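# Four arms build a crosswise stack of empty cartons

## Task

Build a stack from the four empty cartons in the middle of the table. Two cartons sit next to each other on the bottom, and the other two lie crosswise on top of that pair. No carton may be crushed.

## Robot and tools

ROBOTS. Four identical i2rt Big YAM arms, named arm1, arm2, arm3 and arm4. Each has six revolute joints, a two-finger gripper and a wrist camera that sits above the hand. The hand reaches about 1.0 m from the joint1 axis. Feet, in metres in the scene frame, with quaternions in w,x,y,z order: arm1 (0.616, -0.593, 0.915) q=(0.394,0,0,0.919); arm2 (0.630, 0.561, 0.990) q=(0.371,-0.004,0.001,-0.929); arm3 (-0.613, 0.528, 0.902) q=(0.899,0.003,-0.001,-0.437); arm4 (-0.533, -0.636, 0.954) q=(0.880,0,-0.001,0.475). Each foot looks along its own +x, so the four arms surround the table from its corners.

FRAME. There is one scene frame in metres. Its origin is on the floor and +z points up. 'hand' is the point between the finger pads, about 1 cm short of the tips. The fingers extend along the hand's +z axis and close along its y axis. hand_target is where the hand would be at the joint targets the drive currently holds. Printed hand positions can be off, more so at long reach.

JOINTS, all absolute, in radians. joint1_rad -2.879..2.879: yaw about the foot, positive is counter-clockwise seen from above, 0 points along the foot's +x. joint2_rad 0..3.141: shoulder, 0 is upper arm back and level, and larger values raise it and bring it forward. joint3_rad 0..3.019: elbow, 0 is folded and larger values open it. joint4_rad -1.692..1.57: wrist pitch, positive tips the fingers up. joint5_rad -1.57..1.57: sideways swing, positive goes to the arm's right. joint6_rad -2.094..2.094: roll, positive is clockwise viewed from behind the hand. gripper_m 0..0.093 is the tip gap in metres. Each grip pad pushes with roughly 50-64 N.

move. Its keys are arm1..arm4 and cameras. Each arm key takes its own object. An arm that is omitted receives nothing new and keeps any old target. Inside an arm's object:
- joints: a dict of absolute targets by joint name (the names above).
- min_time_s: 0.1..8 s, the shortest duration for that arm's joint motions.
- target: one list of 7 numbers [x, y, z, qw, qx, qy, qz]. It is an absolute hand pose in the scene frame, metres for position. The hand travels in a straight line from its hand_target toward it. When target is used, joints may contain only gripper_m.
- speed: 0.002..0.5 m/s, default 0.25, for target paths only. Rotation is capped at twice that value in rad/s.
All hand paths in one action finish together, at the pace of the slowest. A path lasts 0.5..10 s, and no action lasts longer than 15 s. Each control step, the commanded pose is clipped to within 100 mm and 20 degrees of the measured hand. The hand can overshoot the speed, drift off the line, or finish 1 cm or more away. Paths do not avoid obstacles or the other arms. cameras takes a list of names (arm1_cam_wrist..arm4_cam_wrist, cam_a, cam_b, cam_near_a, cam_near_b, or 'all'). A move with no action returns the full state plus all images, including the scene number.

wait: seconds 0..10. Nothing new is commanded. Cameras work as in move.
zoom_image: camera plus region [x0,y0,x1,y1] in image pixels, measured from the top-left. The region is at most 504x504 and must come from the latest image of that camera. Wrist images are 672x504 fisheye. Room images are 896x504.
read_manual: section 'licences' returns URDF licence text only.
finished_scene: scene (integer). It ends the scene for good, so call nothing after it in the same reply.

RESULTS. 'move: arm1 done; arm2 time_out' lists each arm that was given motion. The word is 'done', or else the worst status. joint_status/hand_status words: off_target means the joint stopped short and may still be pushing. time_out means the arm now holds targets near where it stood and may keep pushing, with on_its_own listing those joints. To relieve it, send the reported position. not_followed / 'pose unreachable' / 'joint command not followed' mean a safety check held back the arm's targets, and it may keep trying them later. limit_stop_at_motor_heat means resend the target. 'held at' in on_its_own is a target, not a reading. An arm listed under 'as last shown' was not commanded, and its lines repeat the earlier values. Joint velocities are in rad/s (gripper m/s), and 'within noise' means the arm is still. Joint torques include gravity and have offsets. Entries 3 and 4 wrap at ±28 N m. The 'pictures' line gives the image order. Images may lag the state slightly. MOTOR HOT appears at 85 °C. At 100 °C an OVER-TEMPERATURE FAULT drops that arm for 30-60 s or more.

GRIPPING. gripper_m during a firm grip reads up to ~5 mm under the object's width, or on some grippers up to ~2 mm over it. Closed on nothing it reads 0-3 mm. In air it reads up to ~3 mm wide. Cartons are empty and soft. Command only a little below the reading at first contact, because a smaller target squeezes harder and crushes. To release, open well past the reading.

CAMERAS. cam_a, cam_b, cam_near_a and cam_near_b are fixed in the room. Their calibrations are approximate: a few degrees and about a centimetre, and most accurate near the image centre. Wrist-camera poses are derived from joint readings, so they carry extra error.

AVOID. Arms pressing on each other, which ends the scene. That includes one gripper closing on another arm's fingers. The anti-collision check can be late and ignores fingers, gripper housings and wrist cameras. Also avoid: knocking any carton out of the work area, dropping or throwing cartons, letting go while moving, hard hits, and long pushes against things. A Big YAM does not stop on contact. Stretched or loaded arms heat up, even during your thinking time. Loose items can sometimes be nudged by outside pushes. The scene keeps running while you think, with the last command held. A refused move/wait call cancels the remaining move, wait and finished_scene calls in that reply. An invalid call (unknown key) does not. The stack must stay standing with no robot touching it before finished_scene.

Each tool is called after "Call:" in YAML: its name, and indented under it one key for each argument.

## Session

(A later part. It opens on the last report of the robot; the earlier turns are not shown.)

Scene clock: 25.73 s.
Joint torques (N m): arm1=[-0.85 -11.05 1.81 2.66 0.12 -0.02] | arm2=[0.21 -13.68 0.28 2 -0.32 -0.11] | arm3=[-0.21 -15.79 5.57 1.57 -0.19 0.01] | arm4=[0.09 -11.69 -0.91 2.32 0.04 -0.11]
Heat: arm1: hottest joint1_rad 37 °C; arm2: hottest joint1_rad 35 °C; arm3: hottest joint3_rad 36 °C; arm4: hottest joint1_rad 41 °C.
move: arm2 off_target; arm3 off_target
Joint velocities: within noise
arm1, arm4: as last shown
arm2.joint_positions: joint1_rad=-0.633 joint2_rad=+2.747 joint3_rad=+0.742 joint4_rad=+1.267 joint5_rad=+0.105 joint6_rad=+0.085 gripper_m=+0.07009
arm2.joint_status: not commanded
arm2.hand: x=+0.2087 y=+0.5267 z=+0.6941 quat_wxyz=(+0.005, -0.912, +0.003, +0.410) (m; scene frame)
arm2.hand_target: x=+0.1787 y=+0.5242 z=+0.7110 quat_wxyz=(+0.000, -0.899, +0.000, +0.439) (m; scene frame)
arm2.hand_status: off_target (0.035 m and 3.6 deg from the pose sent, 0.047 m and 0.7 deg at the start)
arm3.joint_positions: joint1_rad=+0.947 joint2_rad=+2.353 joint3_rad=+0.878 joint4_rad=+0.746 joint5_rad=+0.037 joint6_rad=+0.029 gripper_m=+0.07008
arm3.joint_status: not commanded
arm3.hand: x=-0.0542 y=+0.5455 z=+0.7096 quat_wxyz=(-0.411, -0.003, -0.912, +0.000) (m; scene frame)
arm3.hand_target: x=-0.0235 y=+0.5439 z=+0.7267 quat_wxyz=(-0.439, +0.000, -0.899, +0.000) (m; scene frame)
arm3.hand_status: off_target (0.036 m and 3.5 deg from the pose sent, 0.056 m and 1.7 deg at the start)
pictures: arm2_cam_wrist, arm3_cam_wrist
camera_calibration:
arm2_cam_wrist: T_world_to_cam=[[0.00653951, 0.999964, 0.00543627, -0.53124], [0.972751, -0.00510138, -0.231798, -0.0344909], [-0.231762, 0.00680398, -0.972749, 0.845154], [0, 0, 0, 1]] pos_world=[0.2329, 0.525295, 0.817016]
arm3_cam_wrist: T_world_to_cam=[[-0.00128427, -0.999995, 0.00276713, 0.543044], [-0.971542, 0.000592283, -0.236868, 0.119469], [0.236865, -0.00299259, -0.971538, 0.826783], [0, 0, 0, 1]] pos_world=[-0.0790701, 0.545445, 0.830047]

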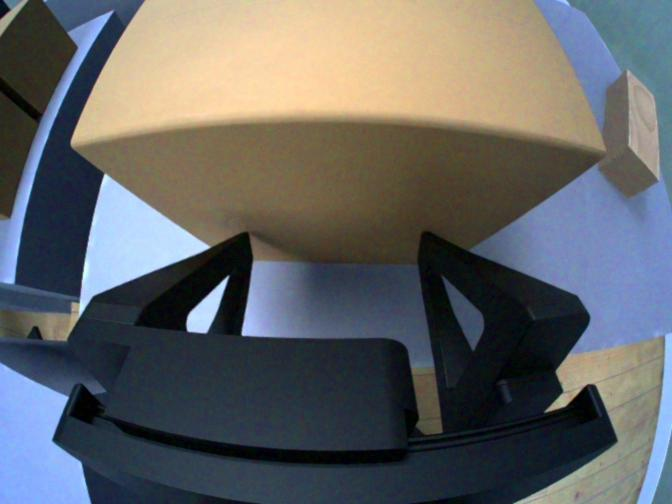

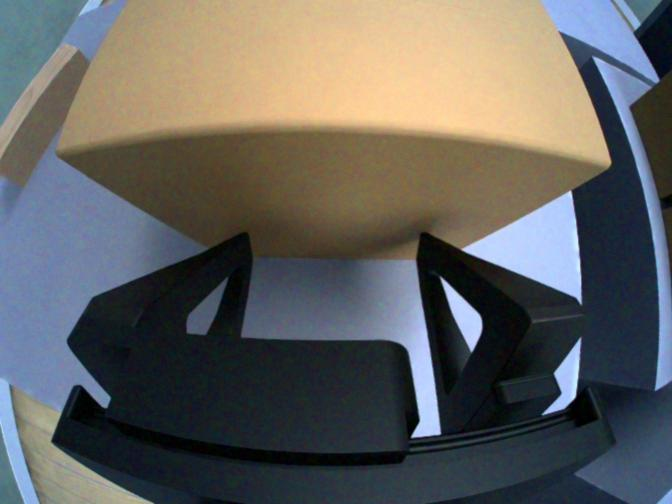

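Call:
move:
  arm2: {"target": [0.222, 0.526, 0.71, 0, 0.8988, 0, -0.4384], "speed": 0.08,"joints":{"gripper_m":0.093}}
  arm3: {"target": [-0.065, 0.540, 0.722, 0.4384, 0, 0.8988, 0], "speed": 0.08,"joints":{"gripper_m":0.093}}

Call:
move:
  arm2: {"target": [0.162, 0.526, 0.71, 0, 0.8988, 0, -0.4384], "speed": 0.06}
  arm3: {"target": [-0.005, 0.542, 0.722, 0.4384, 0, 0.8988, 0], "speed": 0.06}
  cameras: ["arm2_cam_wrist", "arm3_cam_wrist","cam_near_b"]

Scene clock: 28.87 s.
Joint torques (N m): arm1=[-0.91 -11.05 1.8 2.65 0.12 -0.02] | arm2=[1.2 -9.35 -4.27 3.1 0.05 -0.09] | arm3=[-0.67 -15.21 1.33 2.14 -0.06 0.05] | arm4=[0.15 -11.63 -0.84 2.41 0.02 -0.1]
Heat: arm1: hottest joint1_rad 37 °C; arm2: hottest joint1_rad 35 °C; arm3: hottest joint3_rad 36 °C; arm4: hottest joint1_rad 41 °C.
move: arm2 off_target; arm3 done
Joint velocities: within noise
arm1, arm4: as last shown
arm2.joint_positions: joint1_rad=-0.633 joint2_rad=+2.751 joint3_rad=+0.710 joint4_rad=+1.379 joint5_rad=+0.103 joint6_rad=+0.085 gripper_m=+0.09290
arm2.joint_status: all done
arm2.hand: x=+0.2088 y=+0.5262 z=+0.7128 quat_wxyz=(-0.001, -0.896, +0.004, +0.444) (m; scene frame)
arm2.hand_target: x=+0.2217 y=+0.5260 z=+0.7102 quat_wxyz=(+0.000, -0.899, +0.000, +0.438) (m; scene frame)
arm2.hand_status: off_target (0.013 m and 0.9 deg from the pose sent, 0.021 m and 3.6 deg at the start)
arm3.joint_positions: joint1_rad=+0.947 joint2_rad=+2.353 joint3_rad=+0.824 joint4_rad=+0.842 joint5_rad=+0.030 joint6_rad=+0.022 gripper_m=+0.09292
arm3.joint_status: all done
arm3.hand: x=-0.0681 y=+0.5460 z=+0.7159 quat_wxyz=(-0.429, +0.002, -0.903, -0.002) (m; scene frame)
arm3.hand_target: x=-0.0649 y=+0.5400 z=+0.7220 quat_wxyz=(-0.438, +0.000, -0.899, +0.000) (m; scene frame)
arm3.hand_status: done (0.009 m and 1.2 deg from the pose sent, 0.017 m and 3.6 deg at the start)
pictures: none

Scene clock: 30.50 s.
Joint torques (N m): arm1=[-0.85 -11.11 1.81 2.65 0.12 -0.02] | arm2=[0.5 -14.33 2.06 1.88 -0.23 -0.24] | arm3=[-0.67 -15.62 7.41 1.84 -0.01 0.06] | arm4=[0.21 -11.69 -0.87 2.35 0.01 -0.08]
Heat: arm1: hottest joint1_rad 37 °C; arm2: hottest joint1_rad 35 °C; arm3: hottest joint3_rad 36 °C; arm4: hottest joint1_rad 41 °C.
move: arm2 off_target; arm3 off_target
Joint velocities: within noise
arm1, arm4: as last shown
arm2.joint_positions: joint1_rad=-0.638 joint2_rad=+2.736 joint3_rad=+0.753 joint4_rad=+1.217 joint5_rad=+0.093 joint6_rad=+0.082 gripper_m=+0.09290
arm2.joint_status: not commanded
arm2.hand: x=+0.2066 y=+0.5262 z=+0.6895 quat_wxyz=(+0.002, -0.918, +0.000, +0.397) (m; scene frame)
arm2.hand_target: x=+0.1637 y=+0.5265 z=+0.7120 quat_wxyz=(+0.001, -0.899, +0.000, +0.439) (m; scene frame)
arm2.hand_status: off_target (0.049 m and 5.2 deg from the pose sent, 0.047 m and 0.9 deg at the start)
arm3.joint_positions: joint1_rad=+0.947 joint2_rad=+2.360 joint3_rad=+0.896 joint4_rad=+0.705 joint5_rad=+0.029 joint6_rad=+0.021 gripper_m=+0.09292
arm3.joint_status: not commanded
arm3.hand: x=-0.0535 y=+0.5468 z=+0.7023 quat_wxyz=(-0.397, +0.003, -0.918, -0.001) (m; scene frame)
arm3.hand_target: x=-0.0086 y=+0.5417 z=+0.7254 quat_wxyz=(-0.438, +0.000, -0.899, +0.000) (m; scene frame)
arm3.hand_status: off_target (0.053 m and 5.3 deg from the pose sent, 0.064 m and 1.2 deg at the start)
pictures: arm2_cam_wrist, arm3_cam_wrist, cam_near_b
camera_calibration:
arm2_cam_wrist: T_world_to_cam=[[0.000225361, 0.999996, 0.00272997, -0.527565], [0.979024, 0.00033558, -0.203743, -0.0569498], [-0.203744, 0.00271862, -0.979021, 0.840928], [0, 0, 0, 1]] pos_world=[0.227208, 0.525296, 0.813123]
arm3_cam_wrist: T_world_to_cam=[[0.0102468, -0.999939, 0.00417409, 0.543922], [-0.978222, -0.0108895, -0.207274, 0.103513], [0.207306, -0.00195929, -0.978274, 0.82216], [0, 0, 0, 1]] pos_world=[-0.0747535, 0.546627, 0.823483]

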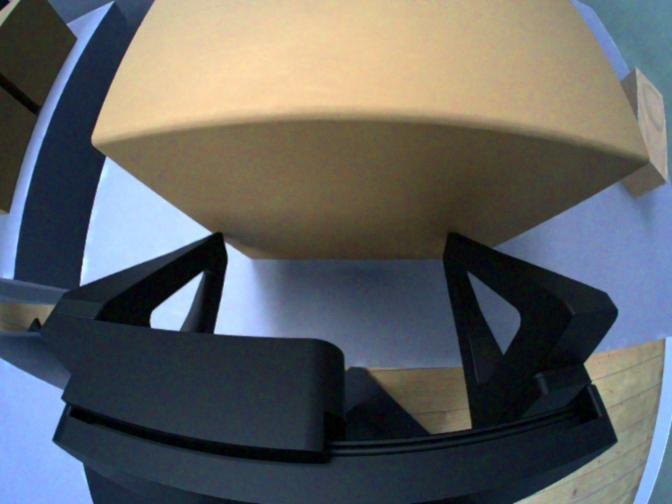

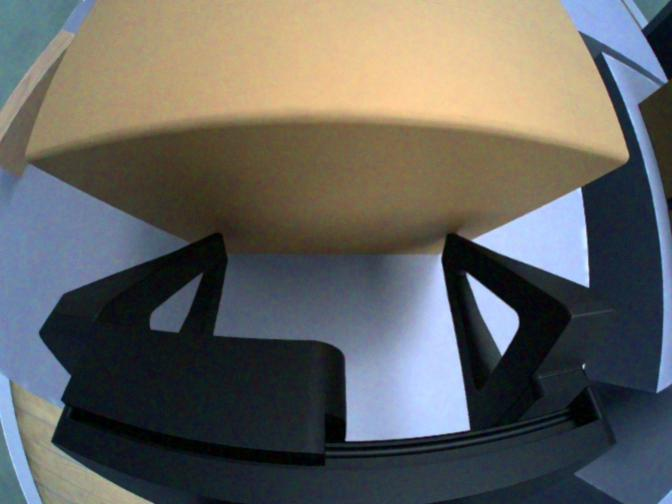

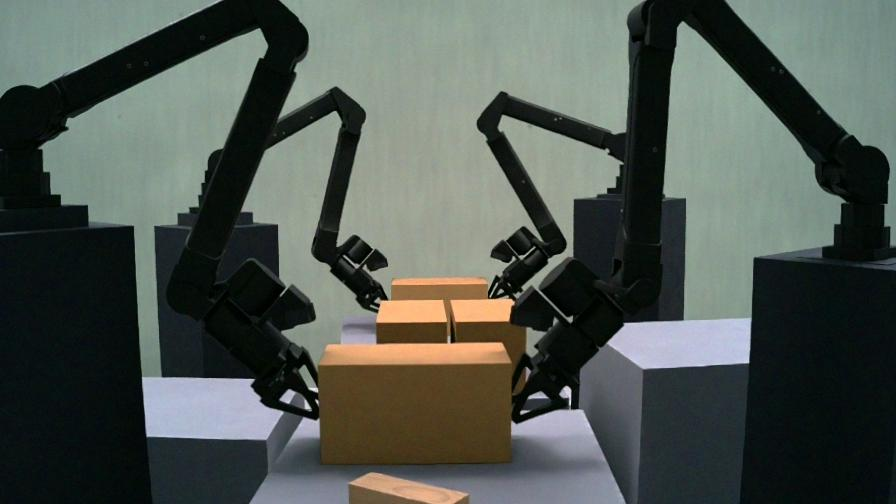

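Call:
move:
  arm2: {"target": [0.226, 0.526, 0.712, 0, 0.8988, 0, -0.4384], "speed": 0.08}

Call:
move:
  arm2: {"target": [0.226, 0.537, 0.712, 0, 0.8988, 0, -0.4384], "speed": 0.08}

Call:
move:
  arm2: {"target": [0.160, 0.535, 0.712, 0, 0.8988, 0, -0.4384], "speed": 0.06}
  cameras: ["arm2_cam_wrist", "arm3_cam_wrist"]

Scene clock: 32.90 s.
Joint torques (N m): arm1=[-0.85 -11.11 1.81 2.66 0.12 -0.02] | arm2=[1.49 -10.34 -3.06 3.7 0.3 -0.01] | arm3=[-0.67 -16.44 5.04 1.85 0.01 0.1] | arm4=[0.15 -11.93 -0.87 2.33 0.02 -0.1]
Heat: arm1: hottest joint1_rad 37 °C; arm2: hottest joint1_rad 35 °C; arm3: hottest joint3_rad 37 °C; arm4: hottest joint1_rad 41 °C.
move: arm2 done
Joint velocities: within noise
arm1.joint_positions: joint1_rad=+1.045 joint2_rad=+2.613 joint3_rad=+0.828 joint4_rad=+1.050 joint5_rad=+0.180 joint6_rad=+0.154 gripper_m=+0.09396
arm1.joint_status: not commanded
arm1.hand: x=+0.1379 y=-0.6751 z=+0.6400 quat_wxyz=(-0.002, +0.911, +0.001, -0.412) (m; scene frame)
arm1.hand_target: x=+0.1178 y=-0.6758 z=+0.6458 quat_wxyz=(+0.000, +0.899, +0.000, -0.438) (m; scene frame)
arm1.hand_status: not commanded
arm2.joint_positions: joint1_rad=-0.636 joint2_rad=+2.767 joint3_rad=+0.682 joint4_rad=+1.379 joint5_rad=+0.100 joint6_rad=+0.082 gripper_m=+0.09290
arm2.joint_status: not commanded
arm2.hand: x=+0.2289 y=+0.5293 z=+0.7063 quat_wxyz=(+0.001, -0.905, +0.002, +0.424) (m; scene frame)
arm2.hand_target: x=+0.2262 y=+0.5261 z=+0.7119 quat_wxyz=(+0.000, -0.899, +0.000, +0.438) (m; scene frame)
arm2.hand_status: done (0.007 m and 1.8 deg from the pose sent, 0.030 m and 5.2 deg at the start)
arm3.joint_positions: joint1_rad=+0.947 joint2_rad=+2.367 joint3_rad=+0.934 joint4_rad=+0.705 joint5_rad=+0.029 joint6_rad=+0.018 gripper_m=+0.09292
arm3.joint_status: not commanded
arm3.hand: x=-0.0351 y=+0.5476 z=+0.7072 quat_wxyz=(-0.411, +0.004, -0.912, -0.001) (m; scene frame)
arm3.hand_target: x=-0.0087 y=+0.5416 z=+0.7254 quat_wxyz=(-0.438, +0.000, -0.899, +0.000) (m; scene frame)
arm3.hand_status: not commanded
arm4.joint_positions: joint1_rad=-1.106 joint2_rad=+2.788 joint3_rad=+0.695 joint4_rad=+1.385 joint5_rad=-0.088 joint6_rad=-0.081 gripper_m=+0.09396
arm4.joint_status: not commanded
arm4.hand: x=-0.1354 y=-0.6669 z=+0.6598 quat_wxyz=(-0.420, +0.002, -0.908, +0.000) (m; scene frame)
arm4.hand_target: x=-0.1224 y=-0.6679 z=+0.6603 quat_wxyz=(-0.438, +0.000, -0.899, +0.000) (m; scene frame)
arm4.hand_status: not commanded
pictures: none

Scene clock: 33.93 s.
Joint torques (N m): arm1=[-0.91 -11.16 1.83 2.65 0.11 -0.02] | arm2=[0.03 -9.93 -3.15 3.77 -0.07 -0.16] | arm3=[-0.67 -16.62 5.03 1.85 0.09 0.12] | arm4=[0.15 -11.69 -0.88 2.3 0.02 -0.08]
Heat: arm1: hottest joint1_rad 37 °C; arm2: hottest joint1_rad 35 °C; arm3: hottest joint3_rad 37 °C; arm4: hottest joint1_rad 41 °C.
move: arm2 done
Joint velocities: within noise
arm1, arm4: as last shown
arm2.joint_positions: joint1_rad=-0.653 joint2_rad=+2.770 joint3_rad=+0.682 joint4_rad=+1.385 joint5_rad=+0.077 joint6_rad=+0.070 gripper_m=+0.09290
arm2.joint_status: not commanded
arm2.hand: x=+0.2288 y=+0.5325 z=+0.7061 quat_wxyz=(-0.003, -0.905, +0.000, +0.425) (m; scene frame)
arm2.hand_target: x=+0.2261 y=+0.5369 z=+0.7120 quat_wxyz=(+0.000, -0.899, +0.000, +0.438) (m; scene frame)
arm2.hand_status: done (0.008 m and 1.7 deg from the pose sent, 0.010 m and 1.8 deg at the start)
arm3.joint_positions: joint1_rad=+0.947 joint2_rad=+2.367 joint3_rad=+0.934 joint4_rad=+0.705 joint5_rad=+0.027 joint6_rad=+0.015 gripper_m=+0.09292
arm3.joint_status: not commanded
arm3.hand: x=-0.0351 y=+0.5480 z=+0.7072 quat_wxyz=(-0.411, +0.006, -0.912, -0.001) (m; scene frame)
arm3.hand_target: x=-0.0087 y=+0.5417 z=+0.7254 quat_wxyz=(-0.438, +0.000, -0.899, +0.000) (m; scene frame)
arm3.hand_status: not commanded
pictures: none

Scene clock: 35.67 s.
Joint torques (N m): arm1=[-0.85 -11.05 1.81 2.65 0.12 -0.02] | arm2=[-0.32 -14.04 3.32 2.13 0 -0.17] | arm3=[-0.67 -16.85 4.96 2.03 0.15 0.18] | arm4=[0.09 -11.81 -0.84 2.33 0.01 -0.1]
Heat: arm1: hottest joint1_rad 37 °C; arm2: hottest joint1_rad 35 °C; arm3: hottest joint3_rad 37 °C; arm4: hottest joint1_rad 41 °C.
move: arm2 off_target
Joint velocities: within noise
arm1, arm3, arm4: as last shown
arm2.joint_positions: joint1_rad=-0.663 joint2_rad=+2.735 joint3_rad=+0.725 joint4_rad=+1.209 joint5_rad=+0.067 joint6_rad=+0.059 gripper_m=+0.09290
arm2.joint_status: not commanded
arm2.hand: x=+0.2218 y=+0.5340 z=+0.6876 quat_wxyz=(+0.001, -0.925, -0.004, +0.380) (m; scene frame)
arm2.hand_target: x=+0.1632 y=+0.5357 z=+0.7159 quat_wxyz=(+0.001, -0.899, +0.000, +0.439) (m; scene frame)
arm2.hand_status: off_target (0.066 m and 7.4 deg from the pose sent, 0.069 m and 1.7 deg at the start)
arm3.joint_positions: joint1_rad=+0.947 joint2_rad=+2.372 joint3_rad=+0.934 joint4_rad=+0.700 joint5_rad=+0.025 joint6_rad=+0.011 gripper_m=+0.09292
arm3.hand: x=-0.0375 y=+0.5481 z=+0.7035 quat_wxyz=(-0.406, +0.008, -0.914, -0.001) (m; scene frame)
pictures: arm2_cam_wrist, arm3_cam_wrist
camera_calibration:
arm2_cam_wrist: T_world_to_cam=[[-0.0088962, 0.99995, 0.00462349, -0.53461], [0.985959, 0.00954257, -0.166714, -0.104124], [-0.16675, 0.00307546, -0.985994, 0.83846], [0, 0, 0, 1]] pos_world=[0.237719, 0.532998, 0.81183]
arm3_cam_wrist: T_world_to_cam=[[0.0200452, -0.99976, 0.00884237, 0.542113], [-0.973491, -0.0215325, -0.227709, 0.139803], [0.227844, -0.00404349, -0.973689, 0.818656], [0, 0, 0, 1]] pos_world=[-0.0612963, 0.548303, 0.824158]

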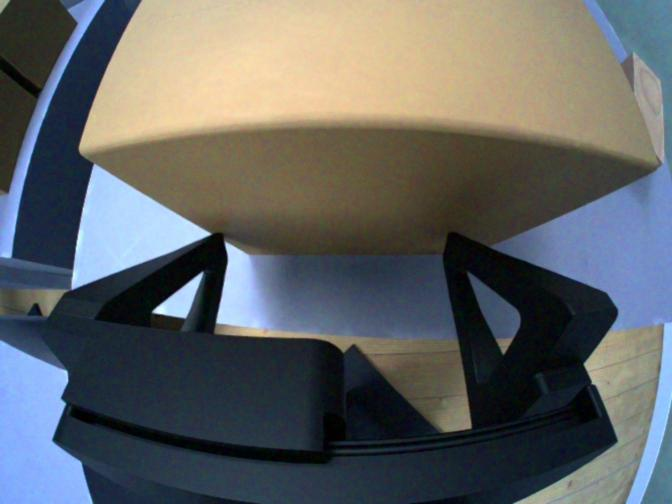

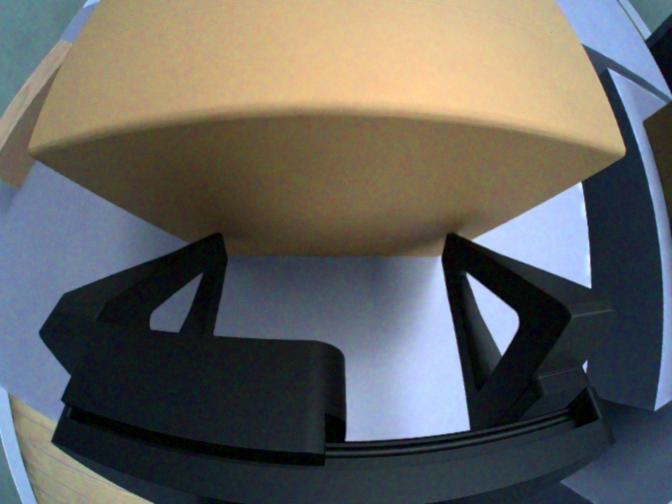

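Call:
move:
  arm2: {"target": [0.165, 0.535, 0.762, 0, 0.8988, 0, -0.4384], "speed": 0.06}
  arm3: {"target": [-0.010, 0.542, 0.777, 0.4384, 0, 0.8988, 0], "speed": 0.06}
  cameras: ["cam_near_b","cam_near_a"]

Scene clock: 38.93 s.
Joint torques (N m): arm1=[-0.85 -11.11 1.81 2.65 0.11 -0.02] | arm2=[-0.32 -14.92 0.75 2.47 -0.03 -0.16] | arm3=[-0.62 -18.78 5.5 2.26 0.16 0.17] | arm4=[0.21 -11.75 -0.81 2.32 0.01 -0.09]
Heat: arm1: hottest joint1_rad 37 °C; arm2: hottest joint1_rad 35 °C; arm3: hottest joint3_rad 37 °C; arm4: hottest joint1_rad 41 °C.
move: arm2 off_target; arm3 off_target
Joint velocities: within noise
arm1, arm4: as last shown
arm2.joint_positions: joint1_rad=-0.665 joint2_rad=+2.593 joint3_rad=+0.662 joint4_rad=+1.160 joint5_rad=+0.067 joint6_rad=+0.058 gripper_m=+0.09290
arm2.joint_status: not commanded
arm2.hand: x=+0.2054 y=+0.5333 z=+0.7332 quat_wxyz=(+0.001, -0.919, -0.004, +0.393) (m; scene frame)
arm2.hand_target: x=+0.1668 y=+0.5354 z=+0.7626 quat_wxyz=(+0.001, -0.899, +0.000, +0.438) (m; scene frame)
arm2.hand_status: off_target (0.050 m and 5.7 deg from the pose sent, 0.094 m and 7.4 deg at the start)
arm3.joint_positions: joint1_rad=+0.947 joint2_rad=+2.256 joint3_rad=+0.869 joint4_rad=+0.606 joint5_rad=+0.025 joint6_rad=+0.011 gripper_m=+0.09292
arm3.joint_status: not commanded
arm3.hand: x=-0.0532 y=+0.5474 z=+0.7339 quat_wxyz=(-0.386, +0.009, -0.922, +0.000) (m; scene frame)
arm3.hand_target: x=-0.0127 y=+0.5419 z=+0.7782 quat_wxyz=(-0.438, +0.000, -0.899, +0.000) (m; scene frame)
arm3.hand_status: off_target (0.061 m and 6.7 deg from the pose sent, 0.079 m and 4.2 deg at the start)
pictures: cam_near_a, cam_near_b

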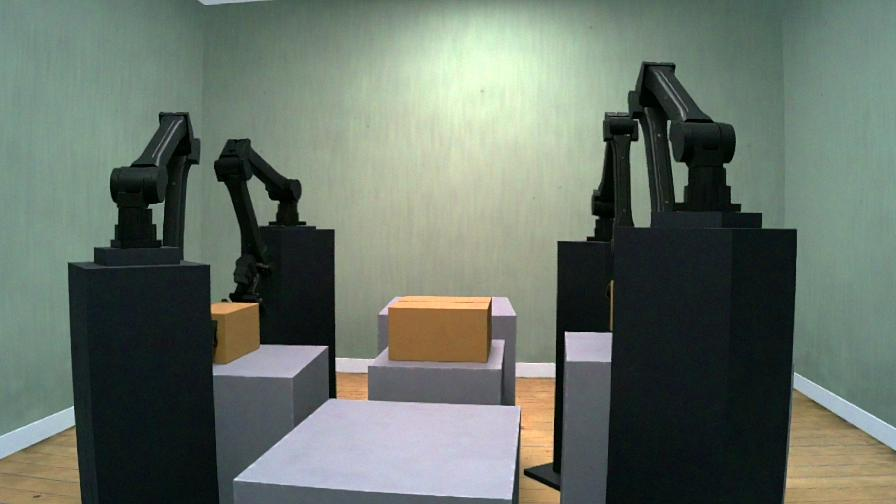

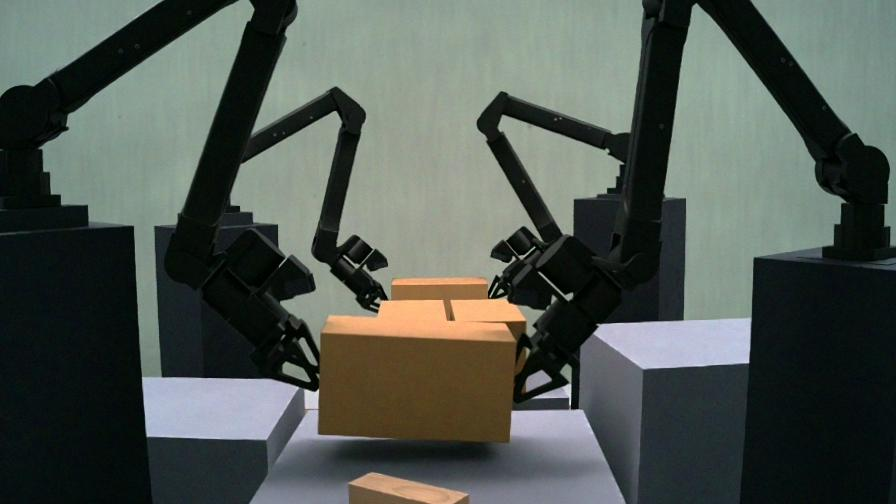

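Call:
move:
  arm2: {"target": [0.165, 0.535, 0.812, 0, 0.8988, 0, -0.4384], "speed": 0.06}
  arm3: {"target": [-0.010, 0.542, 0.847, 0.4384, 0, 0.8988, 0], "speed": 0.06}

Scene clock: 41.37 s.
Joint torques (N m): arm1=[-0.85 -11.11 1.8 2.63 0.11 -0.02] | arm2=[-0.15 -14.68 1.98 2.96 0.07 -0.08] | arm3=[-0.56 -17.49 7.17 2.32 0.18 0.18] | arm4=[0.09 -11.87 -0.83 2.3 0.01 -0.09]
Heat: arm1: hottest joint1_rad 37 °C; arm2: hottest joint1_rad 35 °C; arm3: hottest joint3_rad 37 °C; arm4: hottest joint1_rad 41 °C.
move: arm2 off_target; arm3 off_target
Joint velocities: within noise
arm1, arm4: as last shown
arm2.joint_positions: joint1_rad=-0.665 joint2_rad=+2.423 joint3_rad=+0.571 joint4_rad=+1.065 joint5_rad=+0.065 joint6_rad=+0.057 gripper_m=+0.09290
arm2.joint_status: not commanded
arm2.hand: x=+0.2081 y=+0.5332 z=+0.7800 quat_wxyz=(+0.001, -0.922, -0.004, +0.387) (m; scene frame)
arm2.hand_target: x=+0.1670 y=+0.5354 z=+0.8128 quat_wxyz=(+0.001, -0.899, +0.000, +0.439) (m; scene frame)
arm2.hand_status: off_target (0.054 m and 6.5 deg from the pose sent, 0.088 m and 5.7 deg at the start)
arm3.joint_positions: joint1_rad=+0.947 joint2_rad=+2.054 joint3_rad=+0.826 joint4_rad=+0.446 joint5_rad=+0.025 joint6_rad=+0.011 gripper_m=+0.09292
arm3.joint_status: not commanded
arm3.hand: x=-0.0510 y=+0.5472 z=+0.8034 quat_wxyz=(-0.386, +0.009, -0.922, +0.000) (m; scene frame)
arm3.hand_target: x=-0.0130 y=+0.5419 z=+0.8484 quat_wxyz=(-0.438, +0.000, -0.899, +0.000) (m; scene frame)
arm3.hand_status: off_target (0.060 m and 6.7 deg from the pose sent, 0.121 m and 6.7 deg at the start)
pictures: none

Call:
move:
  arm2: {"target": [0.165, 0.535, 0.882, 0, 0.8988, 0, -0.4384], "speed": 0.06}
  arm3: {"target": [-0.010, 0.542, 0.910, 0.4384, 0, 0.8988, 0], "speed": 0.06}
  cameras: ["cam_near_b"]

Scene clock: 43.60 s.
Joint torques (N m): arm1=[-0.85 -11.11 1.8 2.65 0.11 -0.01] | arm2=[-0.85 -13.22 4.19 2.81 0.08 -0.12] | arm3=[-0.44 -16.91 8.88 2.43 0.2 0.19] | arm4=[0.03 -11.81 -0.84 2.37 0.01 -0.1]
Heat: arm1: hottest joint1_rad 37 °C; arm2: hottest joint2_rad 36 °C; arm3: hottest joint3_rad 37 °C; arm4: hottest joint1_rad 41 °C.
move: arm2 off_target; arm3 off_target
Joint velocities: within noise
arm1, arm4: as last shown
arm2.joint_positions: joint1_rad=-0.665 joint2_rad=+2.144 joint3_rad=+0.479 joint4_rad=+0.879 joint5_rad=+0.065 joint6_rad=+0.057 gripper_m=+0.09290
arm2.joint_status: not commanded
arm2.hand: x=+0.2057 y=+0.5330 z=+0.8499 quat_wxyz=(+0.001, -0.922, -0.004, +0.387) (m; scene frame)
arm2.hand_target: x=+0.1671 y=+0.5354 z=+0.8830 quat_wxyz=(+0.001, -0.899, +0.000, +0.438) (m; scene frame)
arm2.hand_status: off_target (0.052 m and 6.4 deg from the pose sent, 0.111 m and 6.5 deg at the start)
arm3.joint_positions: joint1_rad=+0.947 joint2_rad=+1.888 joint3_rad=+0.815 joint4_rad=+0.278 joint5_rad=+0.025 joint6_rad=+0.011 gripper_m=+0.09292
arm3.joint_status: not commanded
arm3.hand: x=-0.0526 y=+0.5469 z=+0.8603 quat_wxyz=(-0.380, +0.009, -0.925, +0.000) (m; scene frame)
arm3.hand_target: x=-0.0138 y=+0.5419 z=+0.9118 quat_wxyz=(-0.439, +0.000, -0.899, +0.000) (m; scene frame)
arm3.hand_status: off_target (0.066 m and 7.4 deg from the pose sent, 0.114 m and 6.7 deg at the start)
pictures: cam_near_b

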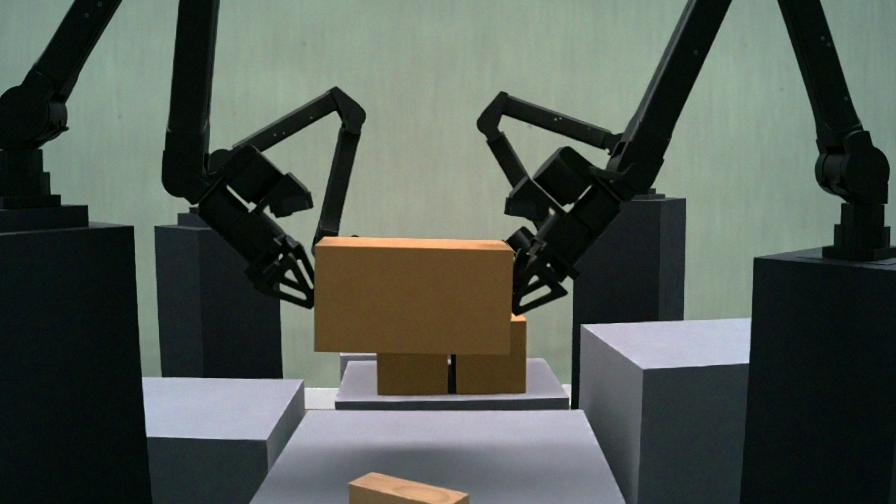

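Call:
move:
  arm2: {"target": [0.155, 0.465, 0.907, 0, 0.8988, 0, -0.4384], "speed": 0.06}
  arm3: {"target": [-0.020, 0.472, 0.937, 0.4384, 0, 0.8988, 0], "speed": 0.06}

Scene clock: 46.57 s.
Joint torques (N m): arm1=[-0.97 -11.11 1.81 2.63 0.11 -0.02] | arm2=[0.32 -12.22 7.69 2.41 0.62 0.03] | arm3=[-1.03 -15.74 9.54 2.11 0.11 0.21] | arm4=[0.09 -11.75 -0.87 2.35 0.02 -0.1]
Heat: arm1: hottest joint1_rad 37 °C; arm2: hottest joint2_rad 36 °C; arm3: hottest joint3_rad 38 °C; arm4: hottest joint1_rad 41 °C.
move: arm2 off_target; arm3 off_target
Joint velocities: within noise
arm1, arm4: as last shown
arm2.joint_positions: joint1_rad=-0.479 joint2_rad=+2.030 joint3_rad=+0.492 joint4_rad=+0.729 joint5_rad=+0.206 joint6_rad=+0.169 gripper_m=+0.09291
arm2.joint_status: not commanded
arm2.hand: x=+0.2036 y=+0.4763 z=+0.8751 quat_wxyz=(+0.010, -0.922, -0.013, +0.386) (m; scene frame)
arm2.hand_target: x=+0.1582 y=+0.4657 z=+0.9095 quat_wxyz=(+0.000, -0.899, +0.000, +0.438) (m; scene frame)
arm2.hand_status: off_target (0.059 m and 6.9 deg from the pose sent, 0.102 m and 6.5 deg at the start)
arm3.joint_positions: joint1_rad=+0.801 joint2_rad=+1.800 joint3_rad=+0.805 joint4_rad=+0.217 joint5_rad=-0.094 joint6_rad=-0.087 gripper_m=+0.09292
arm3.joint_status: not commanded
arm3.hand: x=-0.0563 y=+0.4856 z=+0.8934 quat_wxyz=(-0.390, +0.009, -0.921, -0.008) (m; scene frame)
arm3.hand_target: x=-0.0234 y=+0.4722 z=+0.9385 quat_wxyz=(-0.438, +0.000, -0.899, +0.000) (m; scene frame)
arm3.hand_status: off_target (0.058 m and 6.3 deg from the pose sent, 0.112 m and 7.4 deg at the start)
pictures: none

Call:
move:
  arm2: {"target": [0.143, 0.395, 0.908, 0, 0.8988, 0, -0.4384], "speed": 0.06}
  arm3: {"target": [-0.030, 0.407, 0.936, 0.4384, 0, 0.8988, 0], "speed": 0.06}
  cameras: ["cam_near_a","cam_near_b"]

Scene clock: 48.87 s.
Joint torques (N m): arm1=[-0.85 -11.16 1.8 2.65 0.11 -0.02] | arm2=[0.5 -11.87 9.54 2.37 0.64 -0.07] | arm3=[-0.38 -14.62 10.19 2.21 -0.1 0.31] | arm4=[0.15 -12.04 -0.85 2.3 0.01 -0.09]
Heat: arm1: hottest joint1_rad 37 °C; arm2: hottest joint2_rad 36 °C; arm3: hottest joint3_rad 38 °C; arm4: hottest joint1_rad 41 °C.
move: arm2 off_target; arm3 off_target
Joint velocities: within noise
arm1, arm4: as last shown
arm2.joint_positions: joint1_rad=-0.307 joint2_rad=+2.022 joint3_rad=+0.585 joint4_rad=+0.608 joint5_rad=+0.334 joint6_rad=+0.289 gripper_m=+0.09291
arm2.joint_status: not commanded
arm2.hand: x=+0.1899 y=+0.4120 z=+0.8812 quat_wxyz=(+0.015, -0.919, -0.015, +0.393) (m; scene frame)
arm2.hand_target: x=+0.1464 y=+0.3962 z=+0.9110 quat_wxyz=(+0.000, -0.899, +0.000, +0.438) (m; scene frame)
arm2.hand_status: off_target (0.057 m and 6.2 deg from the pose sent, 0.107 m and 6.9 deg at the start)
arm3.joint_positions: joint1_rad=+0.651 joint2_rad=+1.791 joint3_rad=+0.805 joint4_rad=+0.195 joint5_rad=-0.204 joint6_rad=-0.185 gripper_m=+0.09292
arm3.joint_status: not commanded
arm3.hand: x=-0.0686 y=+0.4223 z=+0.8960 quat_wxyz=(-0.391, +0.006, -0.920, -0.011) (m; scene frame)
arm3.hand_target: x=-0.0339 y=+0.4077 z=+0.9379 quat_wxyz=(-0.438, +0.000, -0.899, +0.000) (m; scene frame)
arm3.hand_status: off_target (0.058 m and 6.1 deg from the pose sent, 0.093 m and 6.3 deg at the start)
pictures: cam_near_a, cam_near_b

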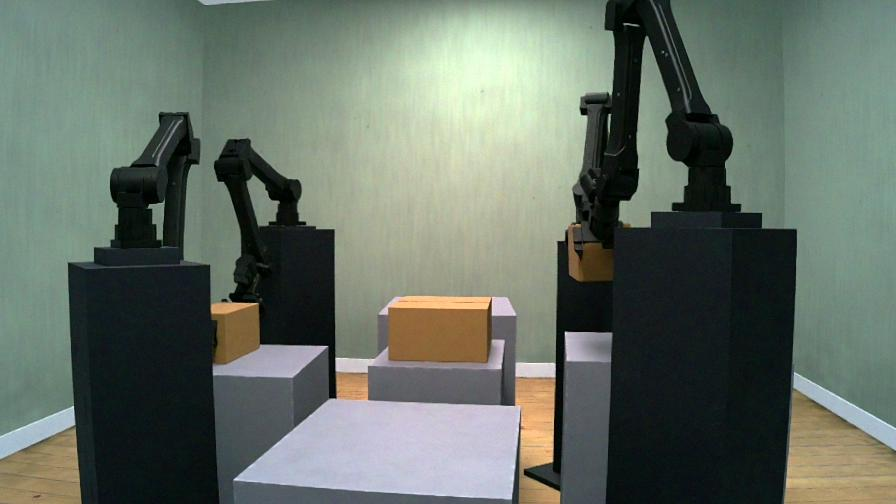

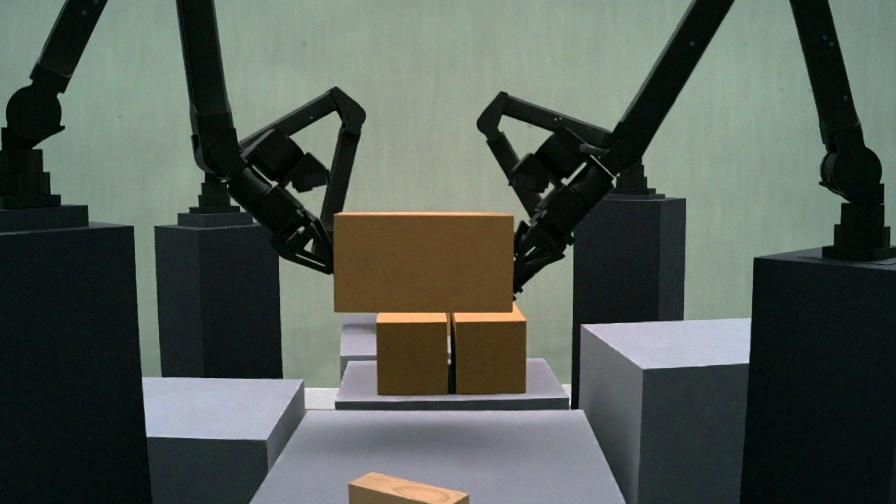

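Call:
move:
  arm2: {"target": [0.125, 0.325, 0.908, 0, 0.8988, 0, -0.4384], "speed": 0.06}
  arm3: {"target": [-0.048, 0.339, 0.936, 0.4384, 0, 0.8988, 0], "speed": 0.06}

Scene clock: 51.33 s.
Joint torques (N m): arm1=[-0.85 -11.11 1.81 2.65 0.12 -0.02] | arm2=[-0.09 -11.99 10.56 2.09 0.57 -0.11] | arm3=[0.03 -14.27 11.33 2.14 -0.38 0.37] | arm4=[0.21 -11.87 -0.84 2.37 0.01 -0.1]
Heat: arm1: hottest joint1_rad 37 °C; arm2: hottest joint2_rad 36 °C; arm3: hottest joint3_rad 39 °C; arm4: hottest joint1_rad 41 °C.
move: arm2 off_target; arm3 off_target
Joint velocities: within noise
arm1.joint_positions: joint1_rad=+1.045 joint2_rad=+2.613 joint3_rad=+0.828 joint4_rad=+1.050 joint5_rad=+0.180 joint6_rad=+0.154 gripper_m=+0.09396
arm1.joint_status: not commanded
arm1.hand: x=+0.1379 y=-0.6751 z=+0.6400 quat_wxyz=(-0.002, +0.911, +0.001, -0.412) (m; scene frame)
arm1.hand_target: x=+0.1178 y=-0.6758 z=+0.6458 quat_wxyz=(+0.000, +0.899, +0.000, -0.438) (m; scene frame)
arm1.hand_status: not commanded
arm2.joint_positions: joint1_rad=-0.177 joint2_rad=+2.044 joint3_rad=+0.735 joint4_rad=+0.471 joint5_rad=+0.431 joint6_rad=+0.394 gripper_m=+0.09291
arm2.joint_status: not commanded
arm2.hand: x=+0.1637 y=+0.3428 z=+0.8888 quat_wxyz=(+0.012, -0.914, -0.009, +0.406) (m; scene frame)
arm2.hand_target: x=+0.1276 y=+0.3264 z=+0.9105 quat_wxyz=(+0.000, -0.899, +0.000, +0.439) (m; scene frame)
arm2.hand_status: off_target (0.047 m and 4.5 deg from the pose sent, 0.112 m and 6.2 deg at the start)
arm3.joint_positions: joint1_rad=+0.494 joint2_rad=+1.791 joint3_rad=+0.805 joint4_rad=+0.156 joint5_rad=-0.316 joint6_rad=-0.290 gripper_m=+0.09292
arm3.joint_status: not commanded
arm3.hand: x=-0.0936 y=+0.3602 z=+0.8928 quat_wxyz=(-0.388, +0.000, -0.922, -0.017) (m; scene frame)
arm3.hand_target: x=-0.0532 y=+0.3408 z=+0.9388 quat_wxyz=(-0.438, +0.001, -0.899, +0.000) (m; scene frame)
arm3.hand_status: off_target (0.066 m and 6.7 deg from the pose sent, 0.095 m and 6.1 deg at the start)
arm4.joint_positions: joint1_rad=-1.106 joint2_rad=+2.788 joint3_rad=+0.695 joint4_rad=+1.385 joint5_rad=-0.088 joint6_rad=-0.081 gripper_m=+0.09396
arm4.joint_status: not commanded
arm4.hand: x=-0.1354 y=-0.6669 z=+0.6598 quat_wxyz=(-0.420, +0.002, -0.908, +0.000) (m; scene frame)
arm4.hand_target: x=-0.1224 y=-0.6679 z=+0.6603 quat_wxyz=(-0.438, +0.000, -0.899, +0.000) (m; scene frame)
arm4.hand_status: not commanded
pictures: none

Call:
move:
  arm2: {"target": [0.112, 0.260, 0.905, 0, 0.8988, 0, -0.4384], "speed": 0.06}
  arm3: {"target": [-0.060, 0.269, 0.949, 0.4384, 0, 0.8988, 0], "speed": 0.06}
  cameras: ["cam_near_a","cam_near_b"]

Scene clock: 53.73 s.
Joint torques (N m): arm1=[-0.85 -11.16 1.81 2.63 0.11 -0.02] | arm2=[-0.67 -12.86 11.43 2.22 0.8 -0.23] | arm3=[0.56 -14.1 12.51 1.95 -0.53 0.35] | arm4=[0.21 -11.75 -0.94 2.35 0.01 -0.08]
Heat: arm1: hottest joint1_rad 37 °C; arm2: hottest joint2_rad 36 °C; arm3: hottest joint3_rad 40 °C; arm4: hottest joint1_rad 41 °C.
move: arm2 off_target; arm3 off_target
Joint velocities: within noise
arm1, arm4: as last shown
arm2.joint_positions: joint1_rad=-0.072 joint2_rad=+2.105 joint3_rad=+0.881 joint4_rad=+0.343 joint5_rad=+0.498 joint6_rad=+0.474 gripper_m=+0.09291
arm2.joint_status: not commanded
arm2.hand: x=+0.1528 y=+0.2784 z=+0.8818 quat_wxyz=(+0.013, -0.914, -0.014, +0.405) (m; scene frame)
arm2.hand_target: x=+0.1148 y=+0.2620 z=+0.9078 quat_wxyz=(+0.000, -0.899, +0.000, +0.439) (m; scene frame)
arm2.hand_status: off_target (0.050 m and 4.8 deg from the pose sent, 0.099 m and 4.5 deg at the start)
arm3.joint_positions: joint1_rad=+0.347 joint2_rad=+1.791 joint3_rad=+0.873 joint4_rad=+0.055 joint5_rad=-0.420 joint6_rad=-0.388 gripper_m=+0.09292
arm3.joint_status: not commanded
arm3.hand: x=-0.1058 y=+0.2944 z=+0.9071 quat_wxyz=(-0.392, -0.007, -0.920, -0.022) (m; scene frame)
arm3.hand_target: x=-0.0654 y=+0.2718 z=+0.9522 quat_wxyz=(-0.439, +0.000, -0.899, +0.000) (m; scene frame)
arm3.hand_status: off_target (0.067 m and 6.4 deg from the pose sent, 0.112 m and 6.6 deg at the start)
pictures: cam_near_a, cam_near_b

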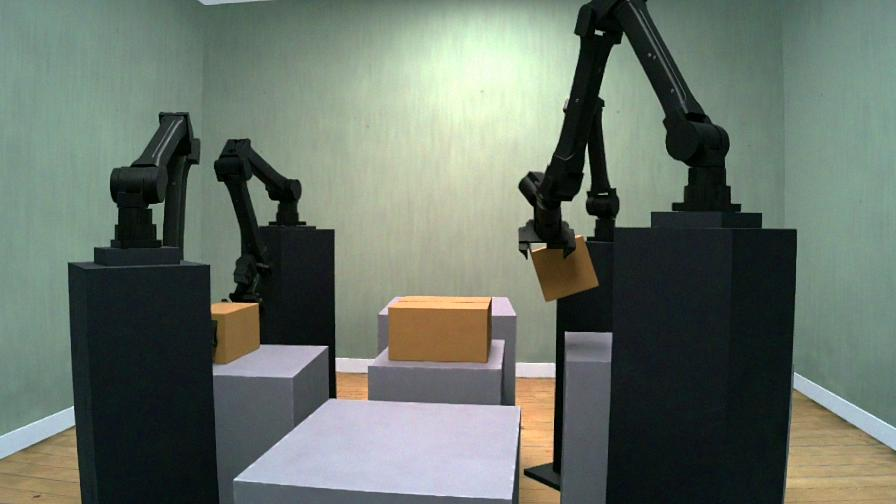

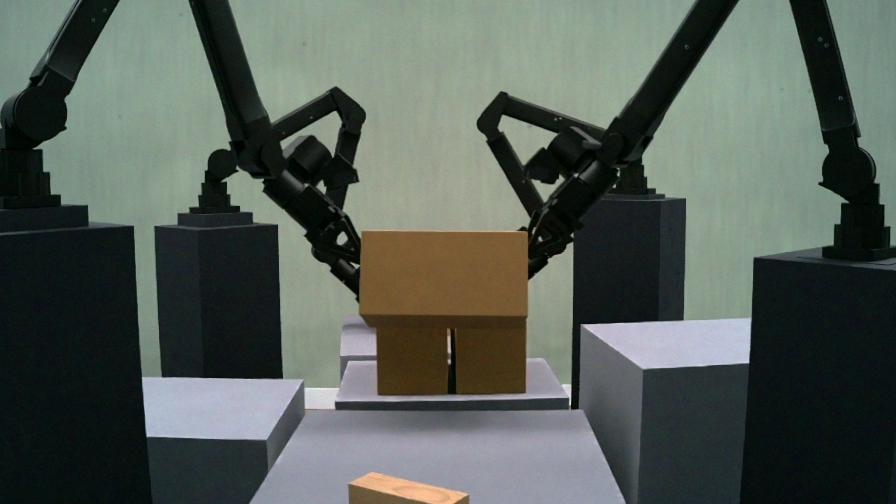

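Call:
move:
  arm2: {"target": [0.092, 0.262, 0.910, 0, 0.8988, 0, -0.4384], "speed": 0.04}
  arm3: {"target": [-0.042, 0.272, 0.955, 0.4384, 0, 0.8988, 0], "speed": 0.04}
  cameras: ["arm2_cam_wrist","arm3_cam_wrist","cam_near_a","cam_near_b"]

Scene clock: 57.63 s.
Joint torques (N m): arm1=[-0.85 -11.16 1.81 2.65 0.11 -0.03] | arm2=[-3.25 -13.16 13.05 2.61 0.62 -0.42] | arm3=[2.37 -14.15 13.91 2.36 -0.28 0.53] | arm4=[-0.09 -11.93 -0.87 2.33 0.01 -0.11]
Heat: arm1: hottest joint1_rad 37 °C; arm2: hottest joint2_rad 36 °C; arm3: hottest joint3_rad 42 °C; arm4: hottest joint1_rad 41 °C.
move: arm2 off_target; arm3 off_target
Joint velocities: within noise
arm1, arm4: as last shown
arm2.joint_positions: joint1_rad=-0.072 joint2_rad=+2.111 joint3_rad=+0.895 joint4_rad=+0.311 joint5_rad=+0.485 joint6_rad=+0.475 gripper_m=+0.09291
arm2.joint_status: not commanded
arm2.hand: x=+0.1532 y=+0.2761 z=+0.8772 quat_wxyz=(+0.015, -0.919, -0.019, +0.393) (m; scene frame)
arm2.hand_target: x=+0.0971 y=+0.2662 z=+0.9146 quat_wxyz=(+0.002, -0.898, +0.001, +0.439) (m; scene frame)
arm2.hand_status: off_target (0.071 m and 6.3 deg from the pose sent, 0.069 m and 4.8 deg at the start)
arm3.joint_positions: joint1_rad=+0.347 joint2_rad=+1.795 joint3_rad=+0.889 joint4_rad=+0.024 joint5_rad=-0.410 joint6_rad=-0.389 gripper_m=+0.09292
arm3.joint_status: not commanded
arm3.hand: x=-0.1046 y=+0.2918 z=+0.9061 quat_wxyz=(-0.383, -0.010, -0.923, -0.022) (m; scene frame)
arm3.hand_target: x=-0.0501 y=+0.2767 z=+0.9600 quat_wxyz=(-0.439, +0.000, -0.898, -0.002) (m; scene frame)
arm3.hand_status: off_target (0.082 m and 7.5 deg from the pose sent, 0.083 m and 6.4 deg at the start)
pictures: arm2_cam_wrist, arm3_cam_wrist, cam_near_a, cam_near_b
camera_calibration:
arm2_cam_wrist: T_world_to_cam=[[-0.0253301, 0.998822, 0.0413803, -0.307625], [0.980202, 0.0329465, -0.19524, 0.0170718], [-0.196374, 0.0356156, -0.979882, 1.00496], [0, 0, 0, 1]] pos_world=[0.172822, 0.270908, 1.00081]
arm3_cam_wrist: T_world_to_cam=[[0.00216422, -0.998996, -0.0447431, 0.331825], [-0.983939, 0.0058591, -0.178411, 0.0613963], [0.178495, 0.0444105, -0.982938, 1.01922], [0, 0, 0, 1]] pos_world=[-0.122232, 0.285868, 1.02763]

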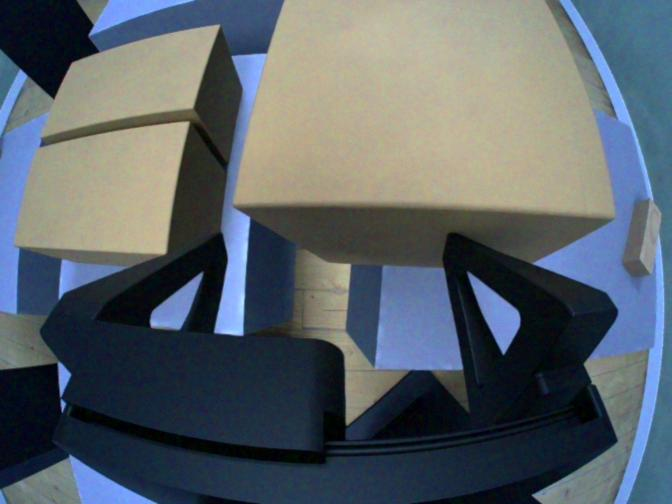

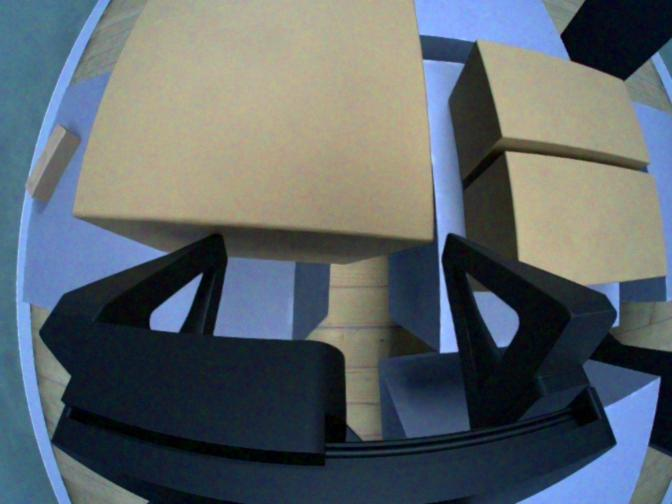

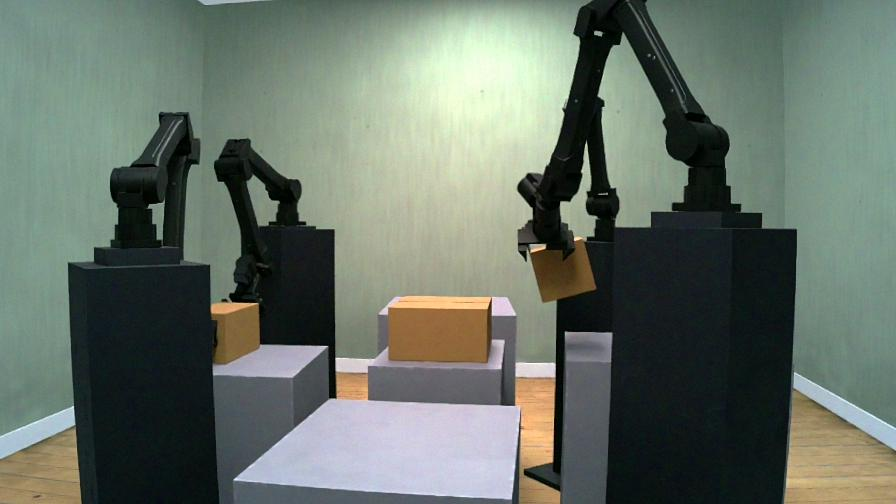

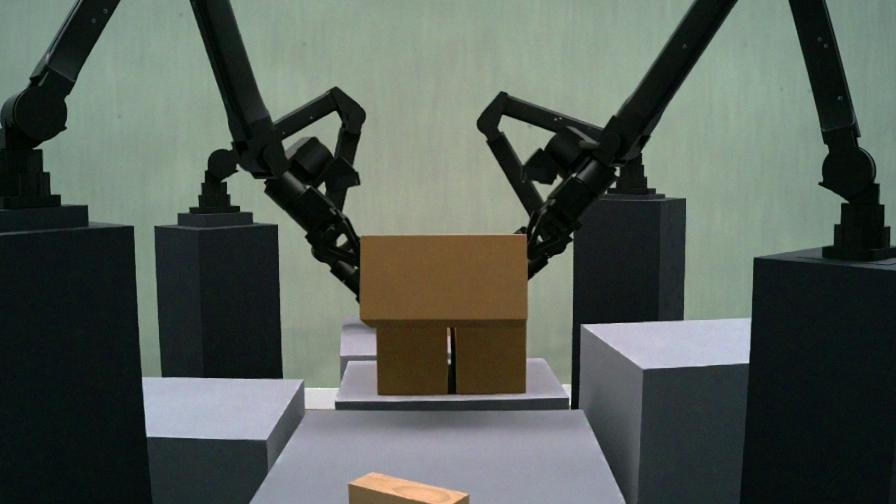

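Call:
move:
  arm2: {"target": [0.098, 0.370, 0.895, 0, 0.8988, 0, -0.4384], "speed": 0.05}
  arm3: {"target": [-0.042, 0.380, 0.940, 0.4384, 0, 0.8988, 0], "speed": 0.05}
  cameras: ["arm2_cam_wrist","arm3_cam_wrist","cam_near_a","cam_near_b"]

Scene clock: 63.63 s.
Joint torques (N m): arm1=[-0.85 -11.16 1.81 2.63 0.11 -0.02] | arm2=[-3.19 -13.16 7.97 5.52 0.38 -0.59] | arm3=[2.08 -16.85 10.4 4.33 0.02 0.78] | arm4=[0.21 -12.04 -0.87 2.36 0.01 -0.11]
Heat: arm1: hottest joint1_rad 36 °C; arm2: hottest joint2_rad 36 °C; arm3: hottest joint3_rad 44 °C; arm4: hottest joint1_rad 41 °C.
move: arm2 off_target; arm3 off_target
Joint velocities: within noise
arm1, arm4: as last shown
arm2.joint_positions: joint1_rad=-0.266 joint2_rad=+2.111 joint3_rad=+0.763 joint4_rad=+0.470 joint5_rad=+0.354 joint6_rad=+0.349 gripper_m=+0.09291
arm2.joint_status: not commanded
arm2.hand: x=+0.1499 y=+0.3730 z=+0.8595 quat_wxyz=(+0.014, -0.926, -0.007, +0.376) (m; scene frame)
arm2.hand_target: x=+0.1018 y=+0.3724 z=+0.8978 quat_wxyz=(+0.003, -0.899, +0.001, +0.438) (m; scene frame)
arm2.hand_status: off_target (0.063 m and 8.0 deg from the pose sent, 0.110 m and 6.3 deg at the start)
arm3.joint_positions: joint1_rad=+0.555 joint2_rad=+1.788 joint3_rad=+0.781 joint4_rad=+0.115 joint5_rad=-0.265 joint6_rad=-0.267 gripper_m=+0.09293
arm3.joint_status: not commanded
arm3.hand: x=-0.1035 y=+0.3898 z=+0.8774 quat_wxyz=(-0.354, +0.004, -0.935, -0.020) (m; scene frame)
arm3.hand_target: x=-0.0497 y=+0.3827 z=+0.9440 quat_wxyz=(-0.438, +0.001, -0.899, -0.004) (m; scene frame)
arm3.hand_status: off_target (0.088 m and 10.8 deg from the pose sent, 0.113 m and 7.5 deg at the start)
pictures: arm2_cam_wrist, arm3_cam_wrist, cam_near_a, cam_near_b
camera_calibration:
arm2_cam_wrist: T_world_to_cam=[[-0.00391392, 0.999542, 0.0300014, -0.3974], [0.987194, 0.00864671, -0.159291, -0.00919734], [-0.159478, 0.0289937, -0.986776, 0.986305], [0, 0, 0, 1]] pos_world=[0.164818, 0.368701, 0.983719]
arm3_cam_wrist: T_world_to_cam=[[0.0264705, -0.999165, -0.0311114, 0.418981], [-0.992858, -0.0226563, -0.117128, 0.0131453], [0.116326, 0.0339897, -0.992629, 0.992553], [0, 0, 0, 1]] pos_world=[-0.113499, 0.385192, 0.999812]

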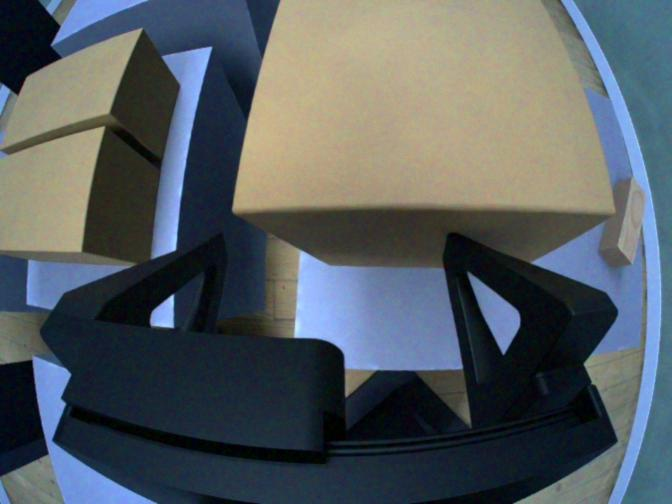

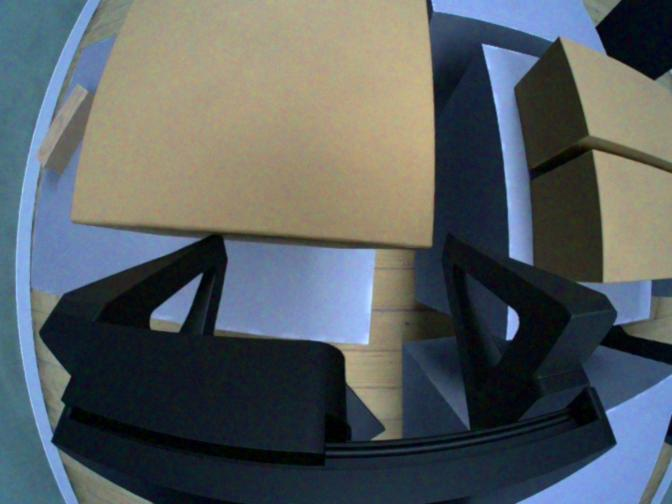

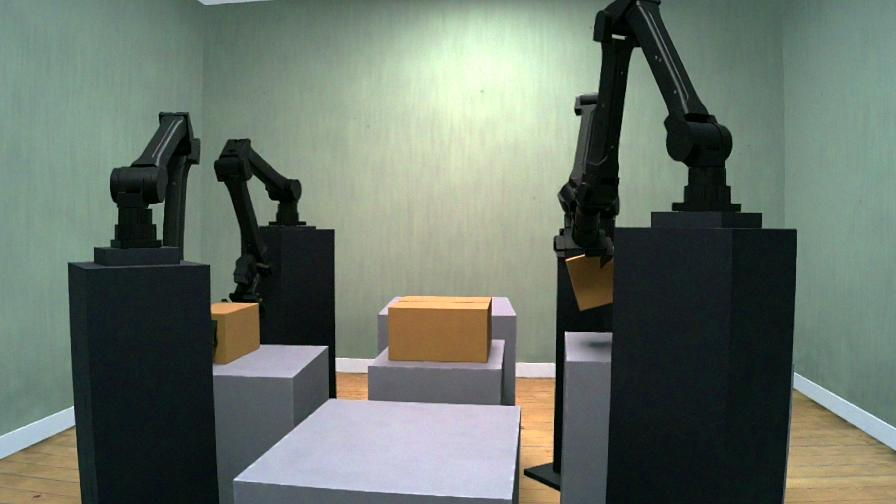

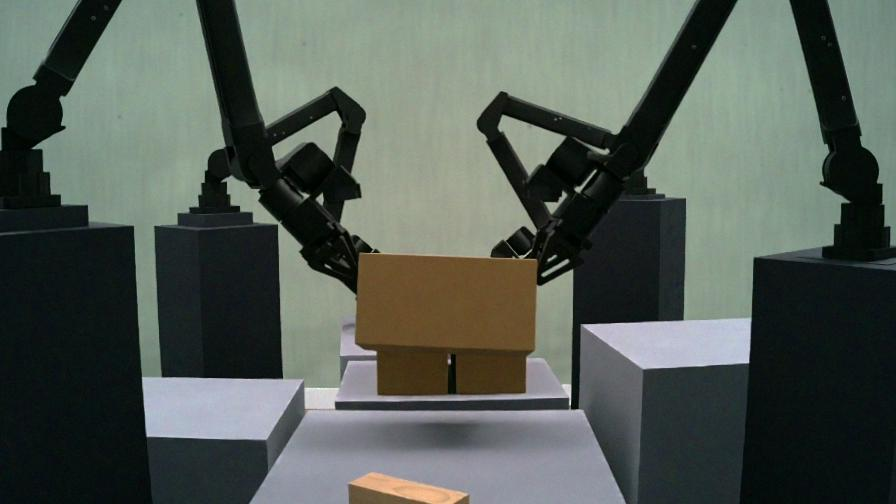

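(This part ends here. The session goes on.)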